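# Stand the table towel upright on top of the cubby

## Task

Take the rolled towel lying on the table and set it upright on one end on the cubby's top surface, where it must keep standing by itself and stay rolled. The second towel must remain rolled and lying inside the cubby, and the cubby must not be moved.

## Robot and tools

Robot: two arms, left_arm and right_arm, each ending in a five-finger hand. The left hand mirrors the right. Measured base positions in the scene frame: left_arm (-0.026, +0.341, 0) m, right_arm (-0.002, -0.358, 0) m, each turned very slightly about z.

Scene frame: origin at table-top height, halfway between the nominal bases. +z is up, +x points out over the table, and left_arm sits on the +y side. Image sides do not follow the arm names. Fixed cameras and the table use this frame. Each arm's reported hand pose, Hand target and velocities are in that arm's own base frame.

Hand point: a point 0.05 m in front of the palm and 0.15 m out from the wrist face. Its +z runs along the straight fingers, +y points out of the palm, and +x runs across the palm away from the thumb on the right hand (toward the thumb on the left). Straight fingertips reach 0.06-0.07 m past the point and lie 0.06 m behind it along -y. A wrist bracket on the little-finger side can strike objects.

The 28-number row, every number in [-1, 1], both arms always filled in: left dx, dy, dz, rx, ry, rz, then left little, ring, middle, index, thumb_bend, thumb_turn, force_limit, speed; then the same fourteen for the right arm.
- dx, dy, dz, rx, ry, rz are an offset, not a pose. They are measured from that arm's Hand target at the start of the action, along that arm's base axes. 1.0 is 0.6 m or 180 degrees. rx, ry, rz form one rotation vector, turning about the Hand target's position. All six at 0 re-requests the current Hand target. Sending the same offset again moves the arm further.
- Finger and thumb numbers are absolute targets. For the fingers, -1 is straight and +1 curled. For thumb_bend, -1 is straight and +1 fully bent. For thumb_turn, -1 is beside the palm and +1 opposite the fingers.
- force_limit is where a closing motor stops: -1 is about 0 N and +1 is 10 N (15 N for the two thumb motors).
- speed runs from nearly zero at -1 up to full at +0.48 and above. A full finger stroke takes 0.49 s.
- A motor only starts when its target changes by 0.002 or more. To leave a hand unchanged, repeat the eight hand numbers you last sent it. If you have sent none yet, send its hand_measured six plus its hand_force_limit and hand_speed.

Tools:
- execute_actions(actions, cameras): actions is a list of actions. Each action is a list of up to 15 rows, and each row lasts 1/30 s. If an action has fewer than 15 rows, its last row is held. Every row in an action counts from the same starting Hand target. Images come back only for an empty actions list, or when cameras names them (["all"], [] or a list of names).
- move(target, speed, blend, blocking, cameras): target is one row, or a list of up to 15 rows. Every row is an offset from the Hand targets at the start of the call, not from the previous row. speed is the top path speed in m/s, from 0.002 to 4.3, default 0.25; turning is capped at twice that in rad/s. Give one value, or one per target. blend, in metres, rounds corners at intermediate targets; 0 stops at each one. The whole move is capped at 10 s. blocking=false returns after about 0.5 s while the motion continues. Paths are straight lines and do not avoid obstacles. Faster moves lag, stray and hit harder. The result adds a move: line with the ending (done, off_target, moving, held, fault) and the limits that acted (paced = pose clipped, held = steps withheld).
- wait(seconds 0-10, cameras): lets time pass while holding the last commands.
- stop(cameras): brakes a running move.
- zoom_image(camera, region [x0, y0, x1, y1] in pixels, at most 504x504): magnifies the newest image from cam_high, cam_low, cam_roll_left, cam_roll_right, cam_left_wrist or cam_right_wrist. All are 896x504.
- show_instructions(): shows the reference images.
- finished_scene(scene): ends the current scene, given by its number. It cannot be undone.

Results: end_effector_position (m) and end_effector_quat_wxyz in the base frame, plus Hand target, which is the commanded pose after clipping. hand_measured, hand_stopped_by (moving, target, force, stalled, fault) and hand_load_n are listed in motor order. hand_load_n is positive when the finger is pushed open and falls to about 0 when a grip is lost. The results also give hand_force_limit, hand_speed, joint velocities (may read "within noise"), joint torques (offset and noisy) and motor temperatures.

Behaviour: the arm tracks loosely. It often rests 1-3 cm (up to 5 cm) short of the target, usually low, and a small command may not move it at all. Each step, the orientation is clipped to within 40 degrees of the current one. A blocked arm keeps pressing until you command it back past its hand point. Steer around an arm's own base rather than close to it. A closed hand holds objects about 0.035-0.065 m thick with the thumb turned in front. For a soft grip, close at speed -0.94 or below.

Avoid: dropping the towel or releasing it while it moves; letting anything leave the table; striking the cubby or table hard; the two arms touching or one hand gripping the other; excessive finger force; long stretched or straining holds, which heat motors (MOTOR HOT appears at 85 °C, and at 100 °C the arm drops).

Each tool is called after "Emit:" as a command line: name --argument value for each argument, lists and objects as JSON in quotes; but a table of rows of numbers goes row by row, as --pt "numbers of a row", without its own name.

Reference images:

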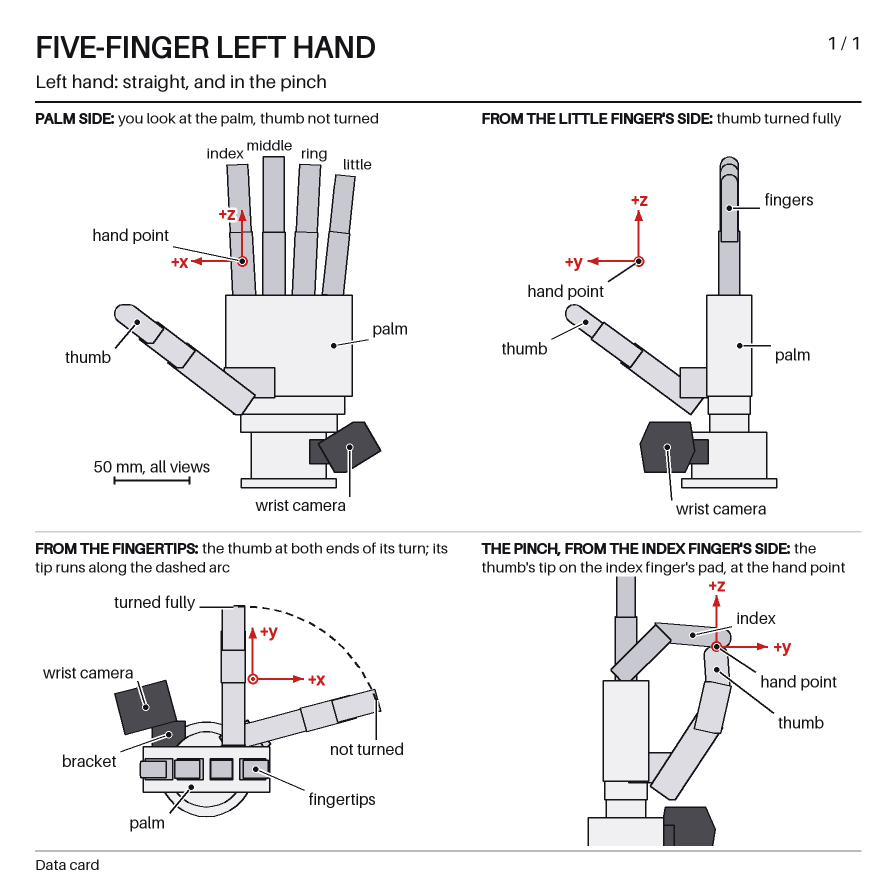

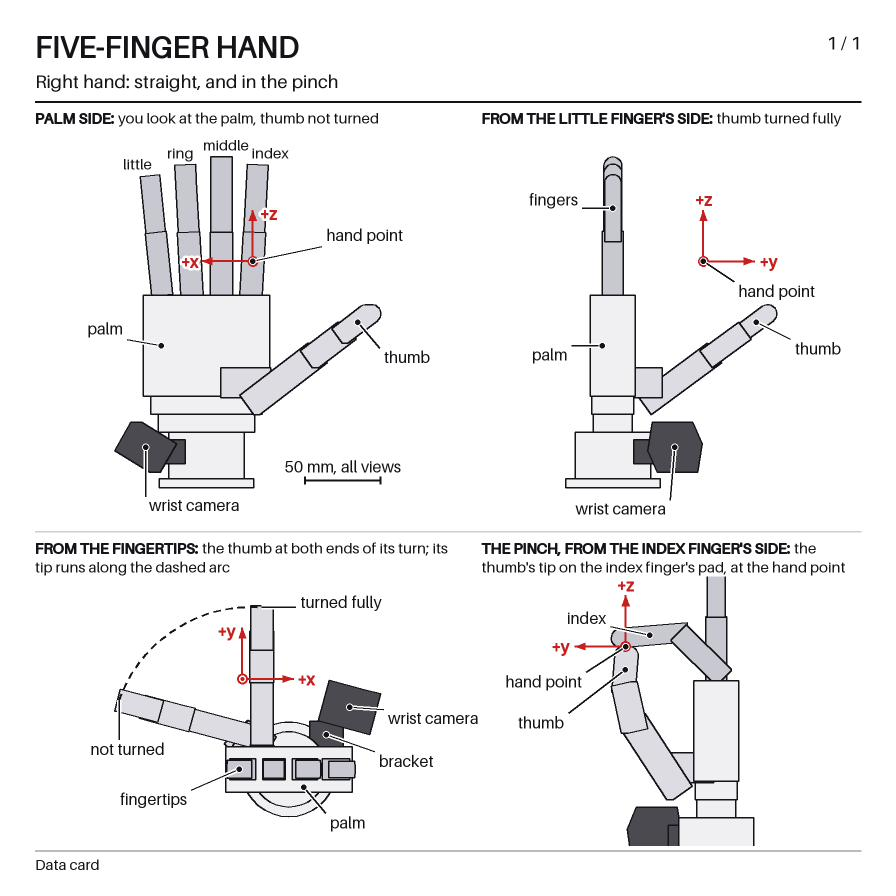

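## Session

Emit:
execute_actions --actions '[]'

Scene clock: 0.00 s.
left_arm: end_effector_position=(+0.7689, -0.0764, +0.2581) hand_measured=(-1.000, -1.000, -1.000, -1.000, -1.000, -1.000) hand_load_n=(+0.0, +0.0, +0.0, +0.0, +0.0, +0.0) hand_stopped_by=(target, target, target, target, target, target) hand_force_limit=0.00 hand_speed=-0.80 end_effector_quat_wxyz=(+0.632, -0.054, +0.651, -0.418) | right_arm: end_effector_position=(+0.0142, +0.5770, +0.0920) hand_measured=(-1.000, -1.000, -1.000, -1.000, -1.000, -1.000) hand_load_n=(+0.0, +0.0, -0.5, +0.0, +0.0, +0.0) hand_stopped_by=(target, target, target, target, target, target) hand_force_limit=0.00 hand_speed=-0.80 end_effector_quat_wxyz=(+0.616, -0.400, -0.676, -0.053)
Joint positions: left_arm=[-0.007 1.822 1.264 0.725 0.489 0.825] | right_arm=[1.278 1.671 0.902 0.124 -1.168 -1.729]
Joint velocities: within noise
Joint torques (N m): no reading
Motor temperatures (°C): left_arm=[31 29 31 30 30 33] | right_arm=[33 29 32 31 28 29]
Heat: left arm: hottest wrist roll 33 °C; right arm: hottest waist 33 °C.
Hand target: left_arm +0.7744, -0.0765, +0.2623; +0.635, -0.052, +0.647, -0.418 | right_arm +0.0165, +0.5846, +0.0990; +0.618, -0.395, -0.678, -0.061

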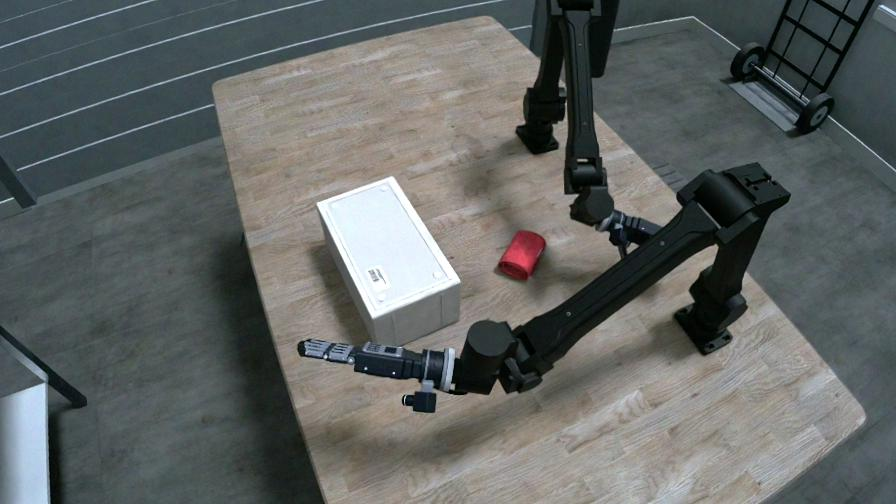

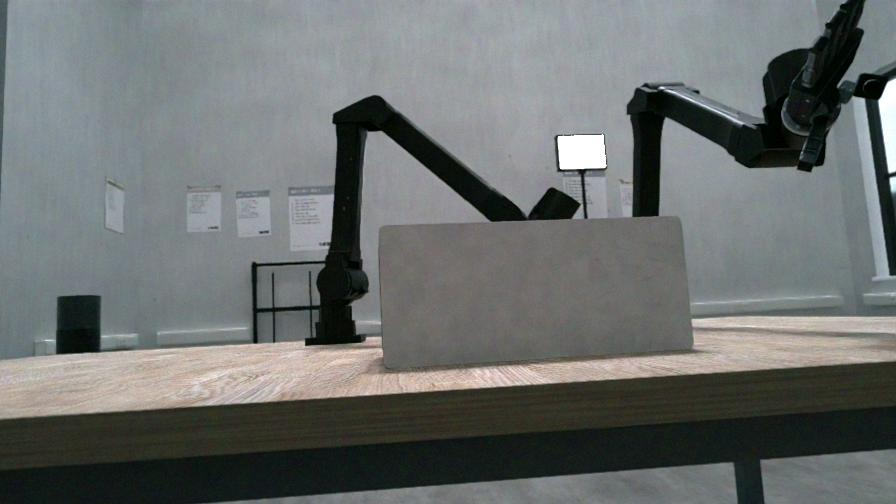

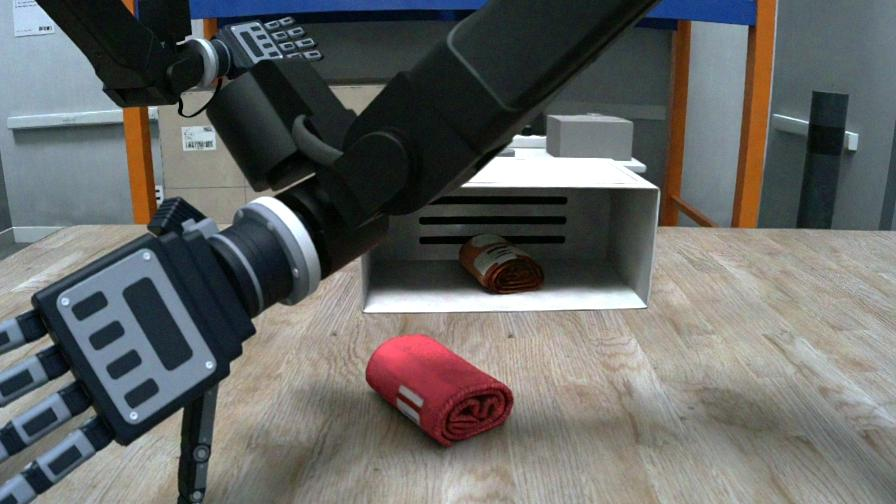

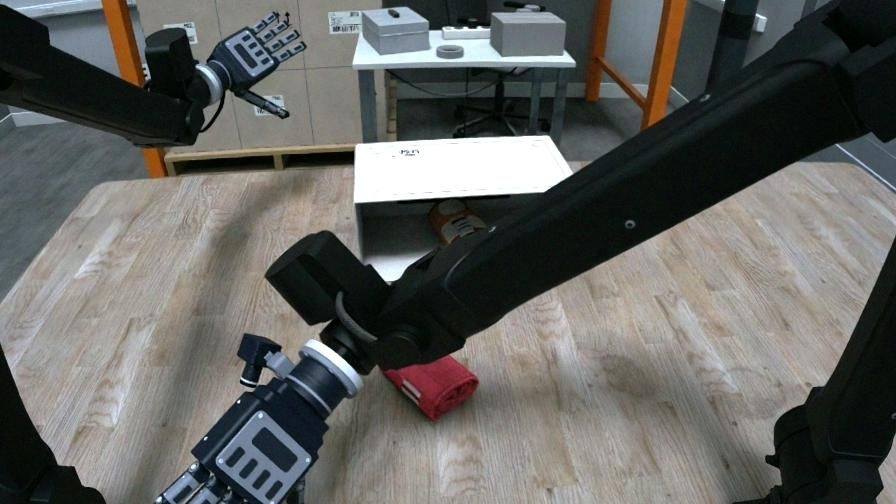

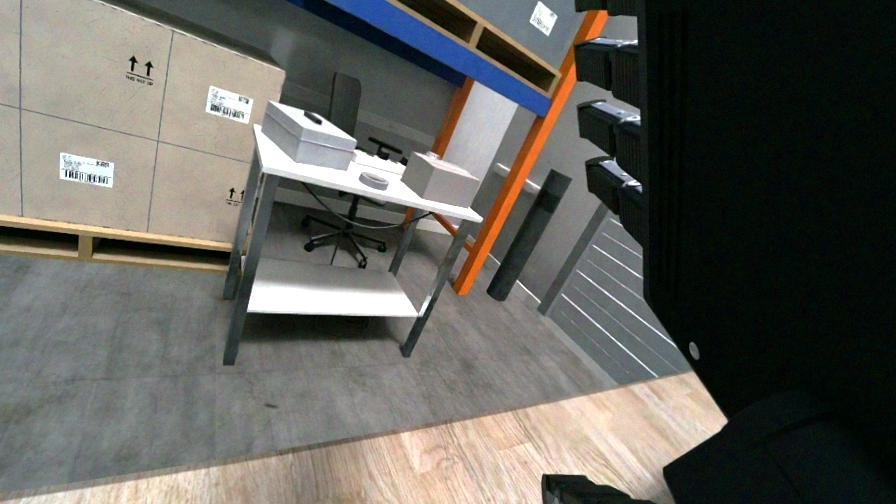

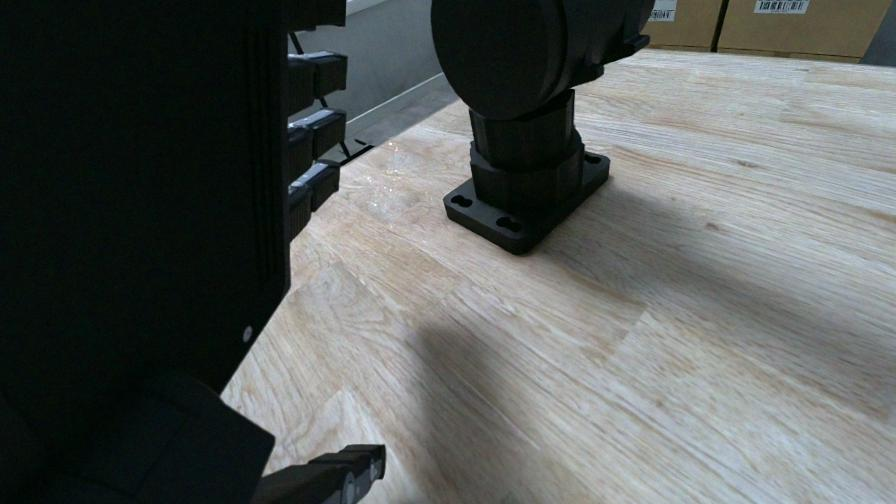

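Emit:
zoom_image --camera "cam_high" --region '[440, 180, 640, 300]'

Emit:
zoom_image --camera "cam_roll_left" --region '[300, 150, 700, 470]'

Emit:
zoom_image --camera "cam_high" --region '[280, 160, 500, 380]'

Scaled by 2.520.

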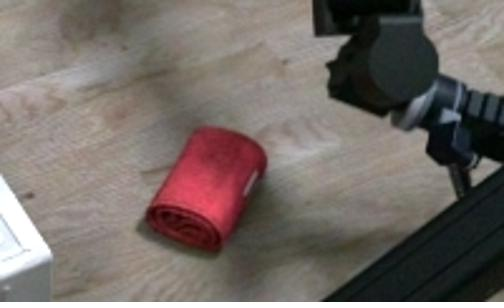

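Scaled by 1.260.

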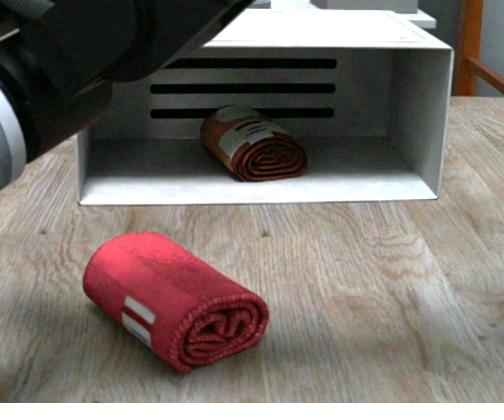

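Scaled by 2.291.

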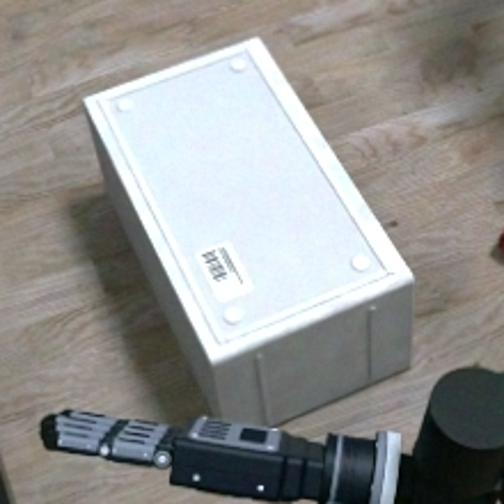

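Emit:
move --pt "0 0 0 0 0 0 -1 -1 -1 -1 -1 1 0 0.2 0.2225 -0.141 0.2517 0 0 0 -1 -1 -1 -1 -1 -1 0 -0.8" --pt "0 0 0 0 0 0 -1 -1 -1 -1 -1 1 0 0.2 0.556 -0.724 0.333 0 0 -0.45 -1 -1 -1 -1 -1 -1 0 -0.8" --blend '[0.05, 0]' --speed 0.3 --cameras '["cam_high","cam_roll_left"]'

Scene clock: 29.43 s.
left_arm: end_effector_position=(+0.7689, -0.0764, +0.2581) hand_measured=(-1.000, -1.000, -1.000, -1.000, -1.000, +1.000) hand_load_n=(+0.0, +0.0, +0.0, +0.0, +0.0, +0.5) hand_stopped_by=(target, target, target, target, target, target) hand_force_limit=0.00 hand_speed=0.20 end_effector_quat_wxyz=(+0.632, -0.054, +0.651, -0.418) | right_arm: end_effector_position=(+0.3514, +0.1534, +0.2959) hand_measured=(-1.000, -1.000, -1.000, -1.000, -1.000, -1.000) hand_load_n=(+0.0, +0.0, +0.0, +0.0, +0.0, +0.0) hand_stopped_by=(target, target, target, target, target, target) hand_force_limit=0.00 hand_speed=-0.80 end_effector_quat_wxyz=(-0.431, +0.739, +0.264, +0.446)
Joint positions: left_arm=[-0.007 1.822 1.264 0.725 0.489 0.825] | right_arm=[0.059 0.738 0.708 -0.418 -1.008 -1.531]
Joint torques (N m): left_arm=[-0.15 -15.27 10.17 2.3 -0.03 0.17] | right_arm=[-0.03 -1.44 9.92 1.81 -0.22 -0.13]
Motor temperatures (°C): left_arm=[31 31 33 30 29 32] | right_arm=[32 30 37 31 28 29]
Heat: left arm: hottest elbow 33 °C; right arm: hottest elbow 37 °C.
Hand target: left_arm +0.7744, -0.0765, +0.2623; +0.635, -0.052, +0.647, -0.418 | right_arm +0.3500, +0.1502, +0.2988; -0.430, +0.740, +0.259, +0.447
Off the commanded pose: left_arm 0.007 m, 1 deg | right_arm 0.005 m, 1 deg.
move: done; blend cut to 0 m at target 1
Images, in order (width x height): cam_high 896x504, cam_roll_left 896x504.

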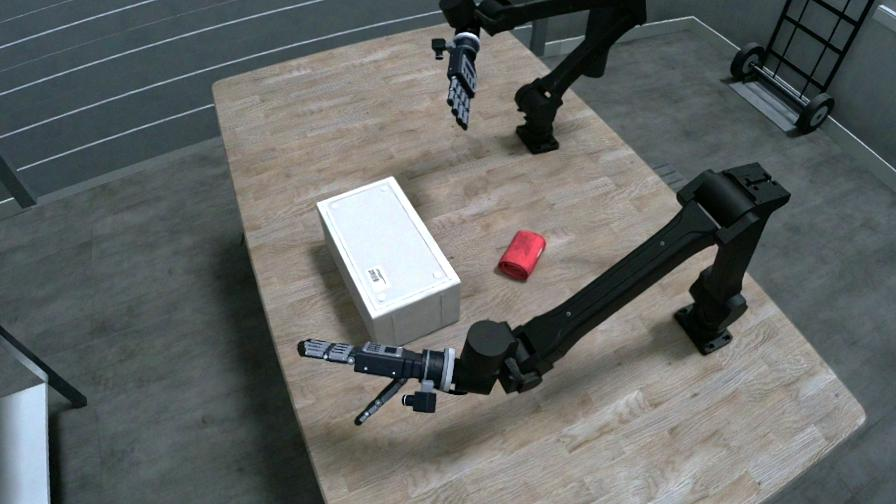

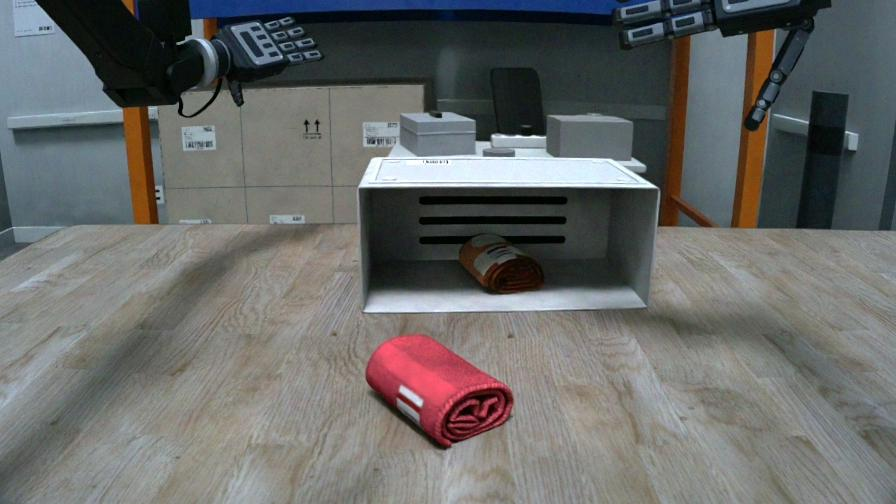

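Emit:
move --pt "-0.457 -0.006 0.063 -0.0147 0.198 -0.0145 -1 -1 -1 -1 -1 1 0 0.2 0 -0.3 0 0 0 -0.15 -1 -1 -1 -1 -1 -1 0 -0.8" --pt "-0.791 -0.3725 -0.0205 -0.0294 0.396 -0.029 -1 -1 -1 -1 -1 1 0 0.2 0 -0.583 0 0 0 -0.3 -1 -1 -1 -1 -1 -1 0 -0.8" --pt "-0.8557 -0.4375 -0.22 -0.0294 0.396 -0.029 -1 -1 -1 -1 -1 1 0 0.2 0 -0.583 0 0 0 -0.3 -1 -1 -1 -1 -1 -1 0 -0.8" --blend '[0.05, 0.03, 0]' --speed 0.3 --cameras '["all"]'

Scene clock: 38.50 s.
left_arm: end_effector_position=(+0.2648, -0.3329, +0.1367) hand_measured=(-1.000, -1.000, -1.000, -1.000, -1.000, +1.000) hand_load_n=(+0.0, +0.0, +0.0, +0.0, +0.0, +0.5) hand_stopped_by=(target, target, target, target, target, target) hand_force_limit=0.00 hand_speed=0.20 end_effector_quat_wxyz=(+0.122, -0.286, +0.878, -0.365) | right_arm: end_effector_position=(+0.3455, -0.1907, +0.2845) hand_measured=(-1.000, -1.000, -1.000, -1.000, -1.000, -1.000) hand_load_n=(+0.0, +0.0, +0.0, +0.0, +0.0, +0.0) hand_stopped_by=(target, target, target, target, target, target) hand_force_limit=0.00 hand_speed=-0.80 end_effector_quat_wxyz=(-0.189, +0.782, -0.108, +0.585)
Joint positions: left_arm=[-0.797 1.132 0.775 -0.429 0.096 0.105] | right_arm=[-0.827 0.772 0.7 -0.369 -0.957 -1.489]
Joint torques (N m): left_arm=[-1.85 -4.78 9.05 2.58 -0.11 0.03] | right_arm=[0.09 -0.15 11.89 2.86 -0.12 -0.13]
Heat: left arm: hottest elbow 34 °C; right arm: hottest elbow 38 °C.
Hand target: left_arm +0.2610, -0.3390, +0.1304; +0.118, -0.285, +0.879, -0.364 | right_arm +0.3501, -0.1996, +0.2987; -0.180, +0.777, -0.105, +0.594
Off the commanded pose: left_arm 0.010 m, 1 deg | right_arm 0.017 m, 2 deg.
move: off_target (right_arm)

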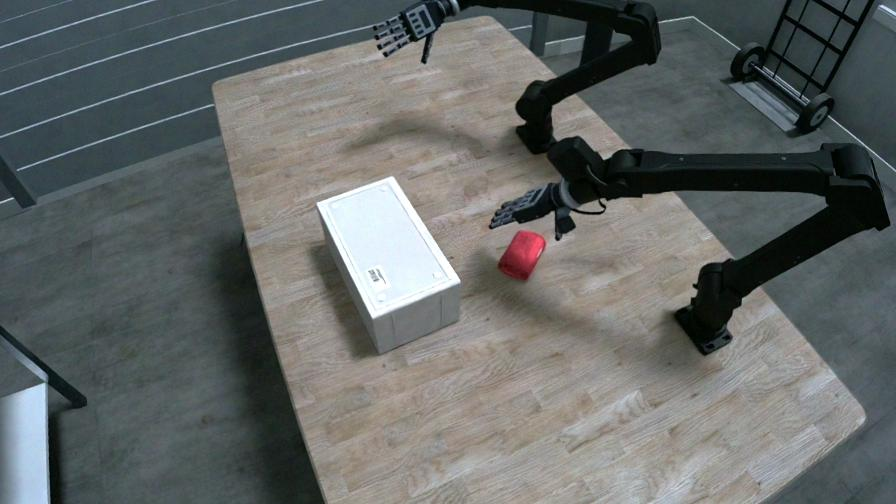

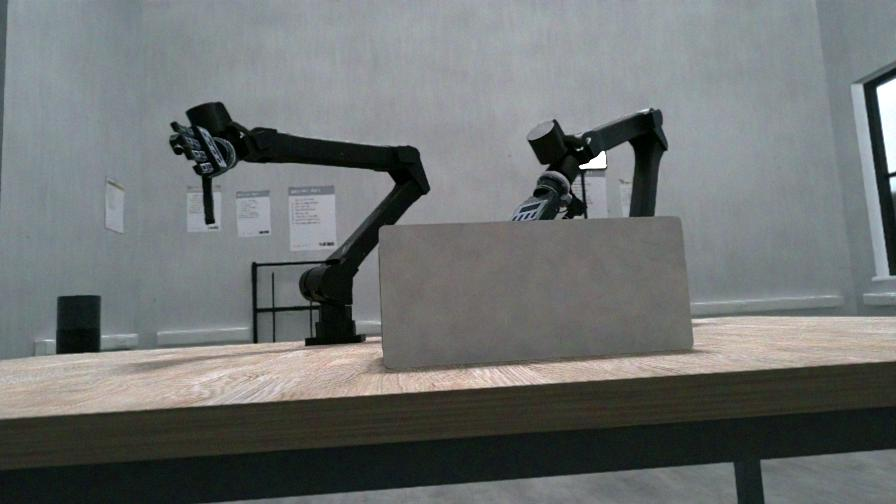

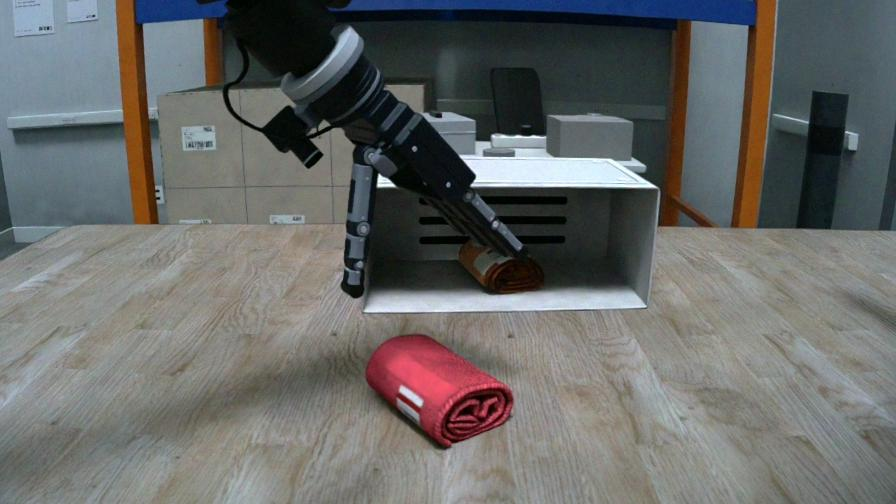

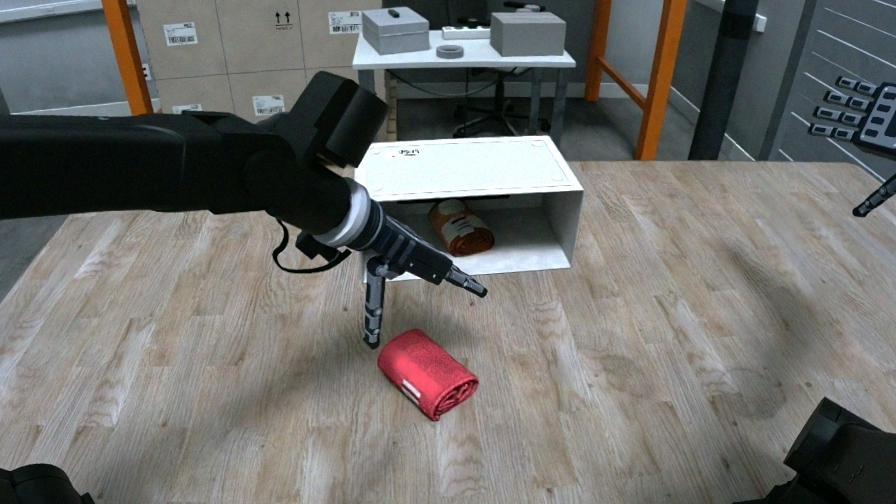

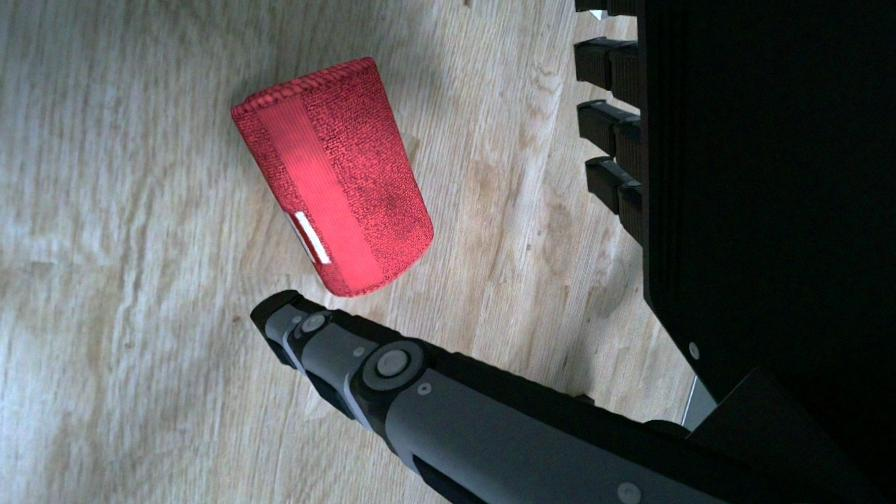

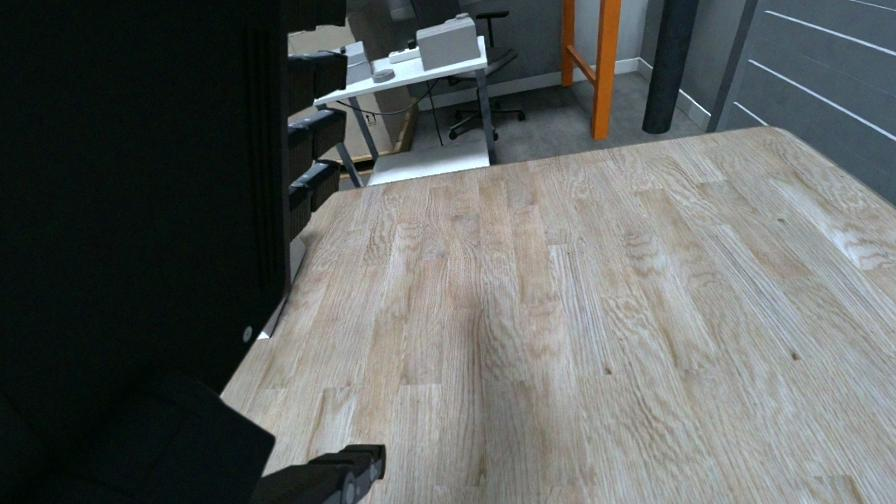

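Emit:
move --target '[-0.01,-0.0067,-0.142,0,0,0,-1,-1,-1,-1,-1,1,0,0.2, 0,0,0,0,0,0,-1,-1,-1,-1,-1,-1,0,-0.8]' --speed 0.15 --cameras '["cam_roll_left","cam_roll_right","cam_left_wrist","cam_high"]'

Scene clock: 44.37 s.
left_arm: end_effector_position=(+0.2613, -0.3384, +0.0532) hand_measured=(-1.000, -1.000, -1.000, -1.000, -1.000, +1.000) hand_load_n=(+0.0, +0.0, +0.0, +0.0, +0.0, +0.0) hand_stopped_by=(target, target, target, target, target, target) hand_force_limit=0.00 hand_speed=0.20 end_effector_quat_wxyz=(+0.124, -0.286, +0.877, -0.367) | right_arm: end_effector_position=(+0.3455, -0.1907, +0.2845) hand_measured=(-1.000, -1.000, -1.000, -1.000, -1.000, -1.000) hand_load_n=(+0.0, +0.0, +0.0, +0.0, +0.0, +0.0) hand_stopped_by=(target, target, target, target, target, target) hand_force_limit=0.00 hand_speed=-0.80 end_effector_quat_wxyz=(-0.189, +0.782, -0.108, +0.585)
Joint positions: left_arm=[-0.816 1.269 0.63 -0.141 0.082 0.09] | right_arm=[-0.827 0.772 0.7 -0.369 -0.957 -1.489]
Joint torques (N m): left_arm=[-1.32 -5.3 7.82 2.66 -0.12 0.03] | right_arm=[0.09 -0.15 11.89 2.86 -0.12 -0.12]
Heat: left arm: hottest elbow 35 °C; right arm: hottest elbow 39 °C.
Hand target: left_arm +0.2550, -0.3430, +0.0452; +0.118, -0.285, +0.879, -0.364 | right_arm +0.3501, -0.1996, +0.2987; -0.180, +0.777, -0.105, +0.594
Off the commanded pose: left_arm 0.011 m, 1 deg | right_arm 0.017 m, 2 deg.
move: off_target (left_arm, right_arm)
Images, in order (width x height): cam_high 896x504, cam_roll_left 896x504, cam_roll_right 896x504, cam_left_wrist 896x504.

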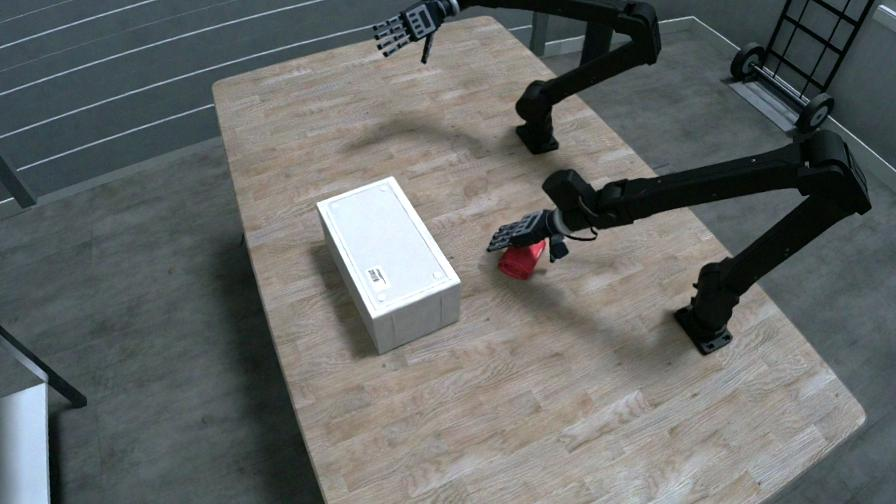

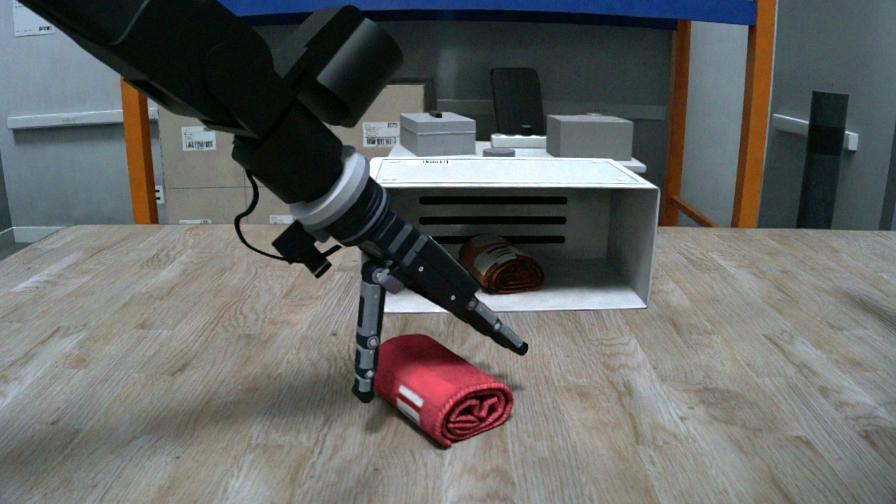

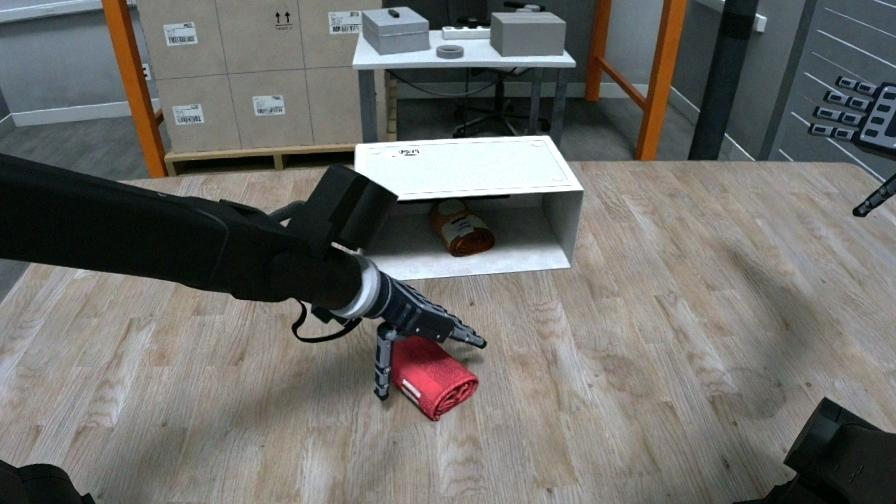

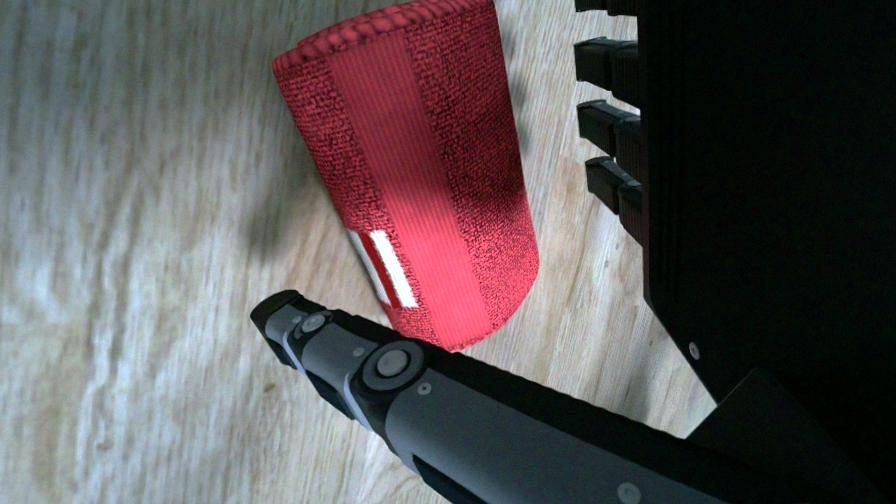

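Emit:
zoom_image --camera "cam_roll_left" --region '[260, 220, 580, 480]'

Emit:
zoom_image --camera "cam_roll_right" --region '[300, 260, 540, 450]'

Scaled by 1.575.

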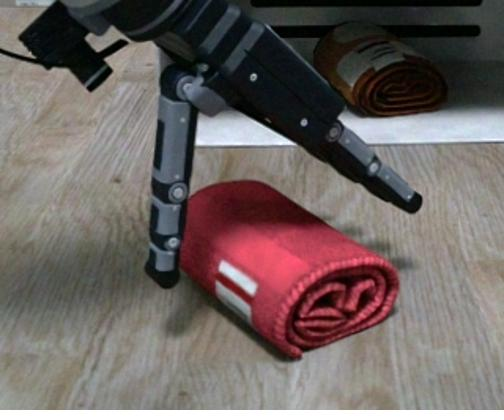

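Scaled by 2.100.

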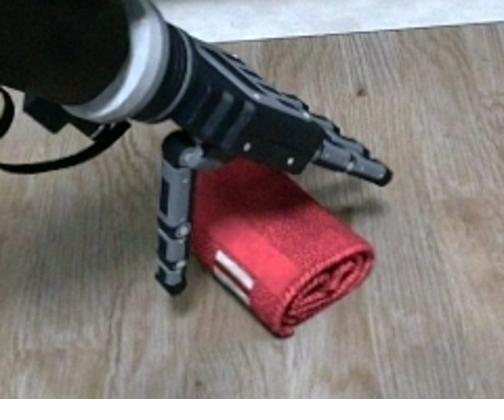

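Emit:
move --target '[0,0,-0.042,0,0,0,-1,-1,-1,-1,-1,1,0,0.2, 0,0,0,0,0,0,-1,-1,-1,-1,-1,-1,0,-0.8]' --speed 0.1 --cameras '["cam_roll_left","cam_left_wrist"]'

Emit:
zoom_image --camera "cam_roll_left" --region '[260, 220, 580, 480]'

Scene clock: 46.70 s.
left_arm: end_effector_position=(+0.2621, -0.3393, +0.0286) hand_measured=(-1.000, -1.000, -1.000, -1.000, -1.000, +1.000) hand_load_n=(+0.0, +0.0, +0.0, +0.0, +0.0, +0.0) hand_stopped_by=(target, target, target, target, target, target) hand_force_limit=0.00 hand_speed=0.20 end_effector_quat_wxyz=(+0.124, -0.286, +0.876, -0.367) | right_arm: end_effector_position=(+0.3455, -0.1907, +0.2845) hand_measured=(-1.000, -1.000, -1.000, -1.000, -1.000, -1.000) hand_load_n=(+0.0, +0.0, +0.0, +0.0, +0.0, +0.0) hand_stopped_by=(target, target, target, target, target, target) hand_force_limit=0.00 hand_speed=-0.80 end_effector_quat_wxyz=(-0.189, +0.782, -0.108, +0.585)
Joint positions: left_arm=[-0.816 1.329 0.599 -0.048 0.082 0.09] | right_arm=[-0.827 0.772 0.7 -0.369 -0.957 -1.489]
Joint torques (N m): left_arm=[-1.55 -5.71 7.15 2.61 -0.11 0.02] | right_arm=[0.03 -0.15 11.88 2.86 -0.12 -0.13]
Heat: left arm: hottest elbow 35 °C; right arm: hottest elbow 40 °C.
Hand target: left_arm +0.2548, -0.3428, +0.0198; +0.118, -0.285, +0.879, -0.364 | right_arm +0.3501, -0.1996, +0.2987; -0.180, +0.777, -0.105, +0.594
Off the commanded pose: left_arm 0.012 m, 1 deg | right_arm 0.017 m, 2 deg.
move: off_target (left_arm, right_arm)
Images, in order (width x height): cam_roll_left 896x504, cam_left_wrist 896x504.

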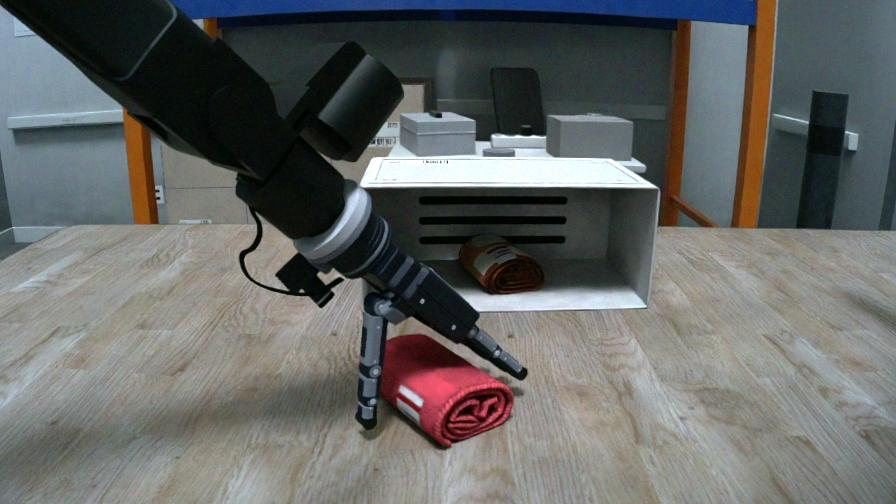

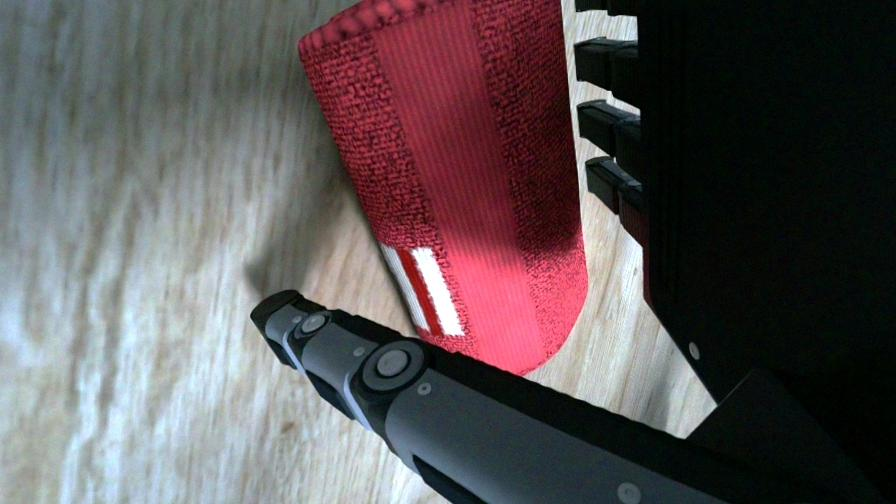

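Scaled by 1.575.

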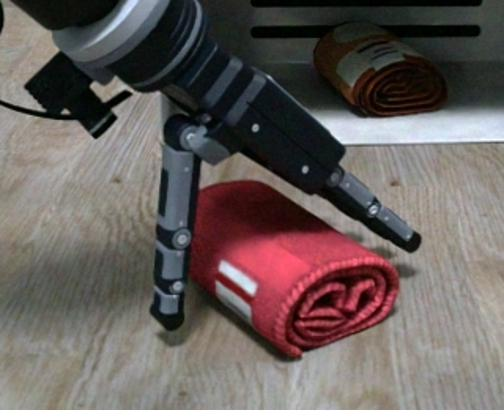

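Emit:
move --target '[0,0,0,0,0,0,0.3,0.3,0.3,0.3,0.3,1,-0.4,-0.7, 0,0,0,0,0,0,-1,-1,-1,-1,-1,-1,0,-0.8]' --cameras '["cam_roll_left","cam_left_wrist","cam_roll_right"]'

Emit:
zoom_image --camera "cam_roll_left" --region '[260, 220, 580, 480]'

Scene clock: 50.07 s.
left_arm: end_effector_position=(+0.2650, -0.3430, +0.0316) hand_measured=(+0.300, +0.130, -0.034, -0.008, -0.520, +1.000) hand_load_n=(+2.0, +1.5, +0.0, +1.0, +4.5, +3.5) hand_stopped_by=(target, force, force, force, force, target) hand_force_limit=-0.40 hand_speed=-0.70 end_effector_quat_wxyz=(+0.127, -0.285, +0.872, -0.376) | right_arm: end_effector_position=(+0.3455, -0.1907, +0.2845) hand_measured=(-1.000, -1.000, -1.000, -1.000, -1.000, -1.000) hand_load_n=(+0.0, +0.0, +0.0, +0.0, +0.0, +0.0) hand_stopped_by=(target, target, target, target, target, target) hand_force_limit=0.00 hand_speed=-0.80 end_effector_quat_wxyz=(-0.189, +0.782, -0.108, +0.585)
Joint positions: left_arm=[-0.817 1.329 0.599 -0.028 0.081 0.087] | right_arm=[-0.827 0.772 0.7 -0.369 -0.957 -1.489]
Joint torques (N m): left_arm=[-1.26 -5.3 7.01 1.77 -0.09 0.06] | right_arm=[0.03 -0.15 11.88 2.88 -0.12 -0.12]
Heat: left arm: hottest elbow 35 °C; right arm: hottest elbow 41 °C.
Hand target: left_arm +0.2549, -0.3428, +0.0199; +0.118, -0.285, +0.879, -0.364 | right_arm +0.3501, -0.1996, +0.2987; -0.180, +0.777, -0.105, +0.594
Off the commanded pose: left_arm 0.016 m, 2 deg | right_arm 0.017 m, 2 deg.
move: off_target (left_arm, right_arm)
Images, in order (width x height): cam_roll_left 896x504, cam_roll_right 896x504, cam_left_wrist 896x504.

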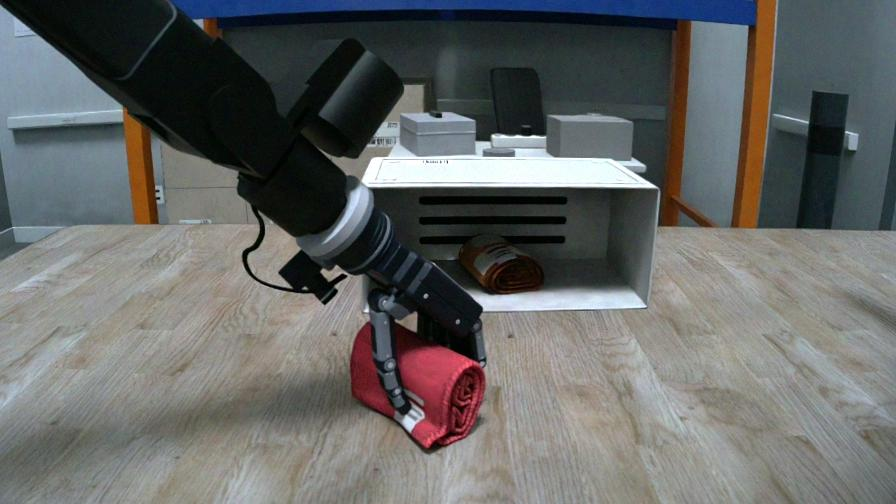

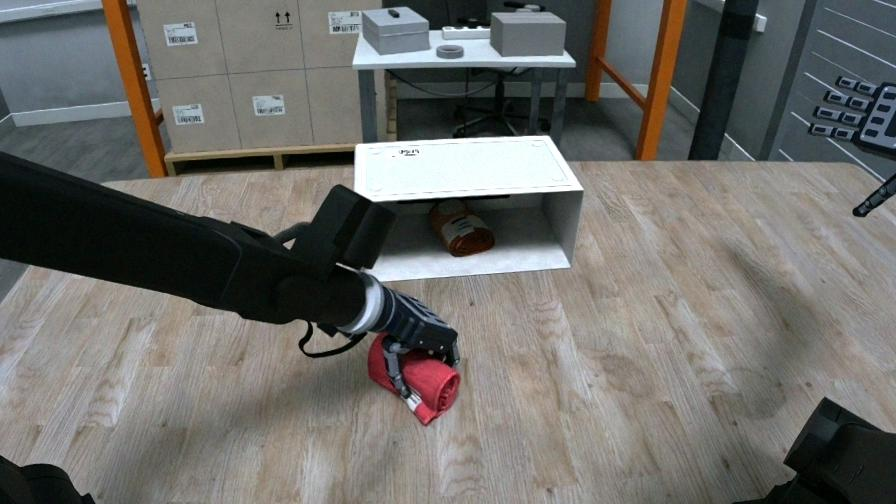

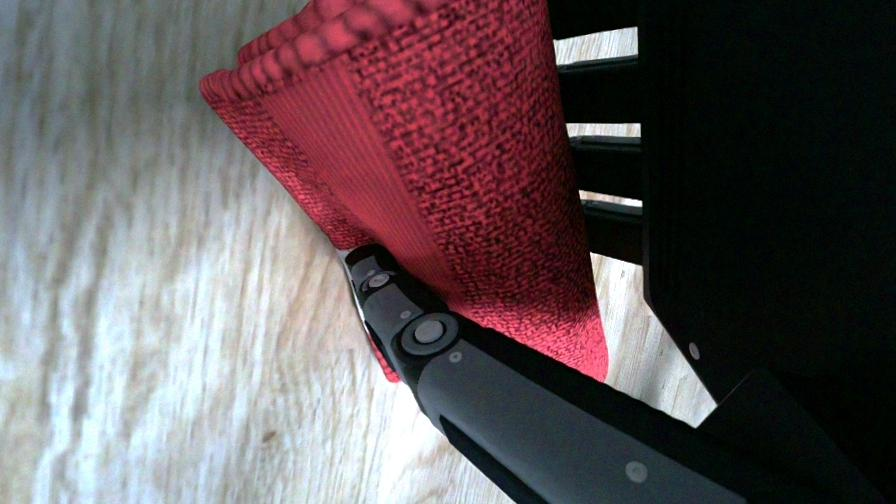

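Scaled by 1.575.

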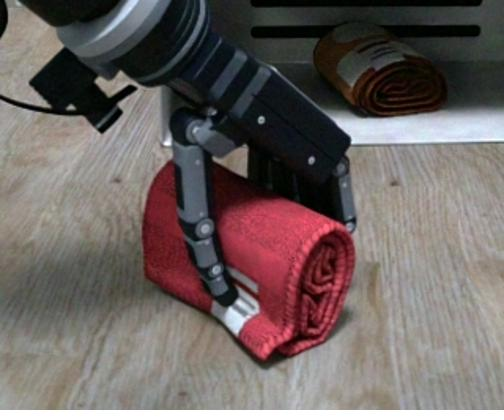

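Emit:
move --target '[0,0,0,0,0,0,0.4,0.4,0.4,0.4,0.2,1,-0.1,-0.8, 0,0,0,0,0,0,-1,-1,-1,-1,-1,-1,0,-0.8]' --cameras '["cam_roll_left","cam_left_wrist"]'

Emit:
zoom_image --camera "cam_roll_left" --region '[260, 220, 580, 480]'

Scene clock: 51.27 s.
left_arm: end_effector_position=(+0.2649, -0.3431, +0.0316) hand_measured=(+0.400, +0.182, +0.092, +0.064, -0.506, +1.000) hand_load_n=(+2.0, +1.5, +5.0, +2.0, +9.5, +4.5) hand_stopped_by=(target, force, force, force, force, target) hand_force_limit=-0.10 hand_speed=-0.80 end_effector_quat_wxyz=(+0.127, -0.285, +0.873, -0.376) | right_arm: end_effector_position=(+0.3455, -0.1907, +0.2845) hand_measured=(-1.000, -1.000, -1.000, -1.000, -1.000, -1.000) hand_load_n=(+0.0, +0.0, +0.0, +0.0, +0.0, +0.0) hand_stopped_by=(target, target, target, target, target, target) hand_force_limit=0.00 hand_speed=-0.80 end_effector_quat_wxyz=(-0.189, +0.782, -0.108, +0.585)
Joint positions: left_arm=[-0.817 1.329 0.599 -0.028 0.081 0.087] | right_arm=[-0.827 0.772 0.7 -0.369 -0.957 -1.489]
Joint torques (N m): left_arm=[-1.61 -5.71 7.16 1.72 -0.08 0.07] | right_arm=[0.09 -0.09 11.88 2.88 -0.12 -0.13]
Heat: left arm: hottest elbow 35 °C; right arm: hottest elbow 41 °C.
Hand target: left_arm +0.2548, -0.3429, +0.0199; +0.118, -0.285, +0.879, -0.364 | right_arm +0.3501, -0.1996, +0.2987; -0.180, +0.777, -0.105, +0.594
Off the commanded pose: left_arm 0.015 m, 2 deg | right_arm 0.017 m, 2 deg.
move: off_target (left_arm, right_arm)
Images, in order (width x height): cam_roll_left 896x504, cam_left_wrist 896x504.

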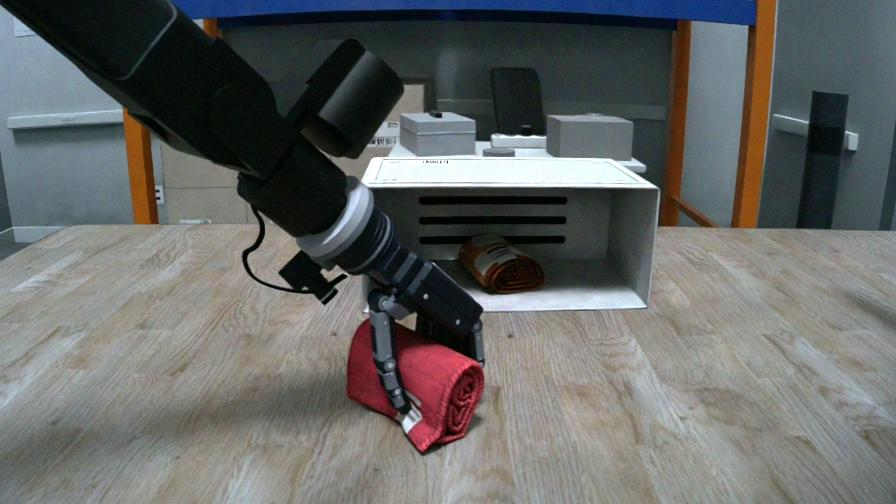

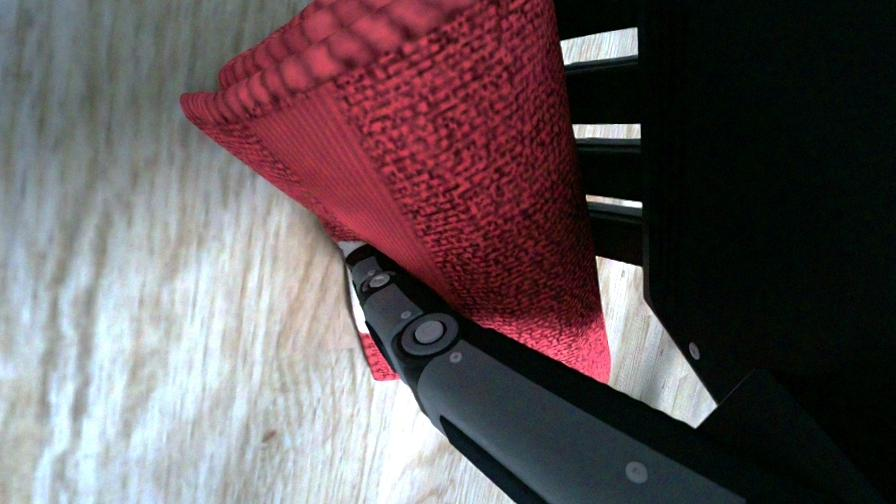

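Scaled by 1.575.

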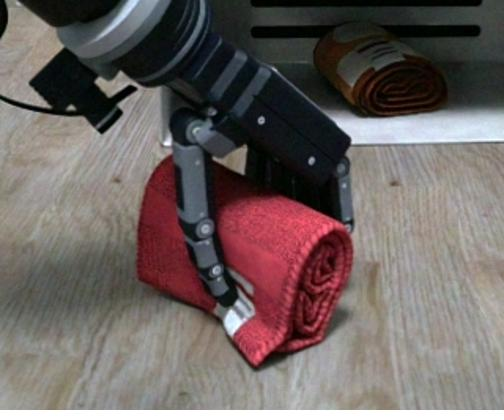

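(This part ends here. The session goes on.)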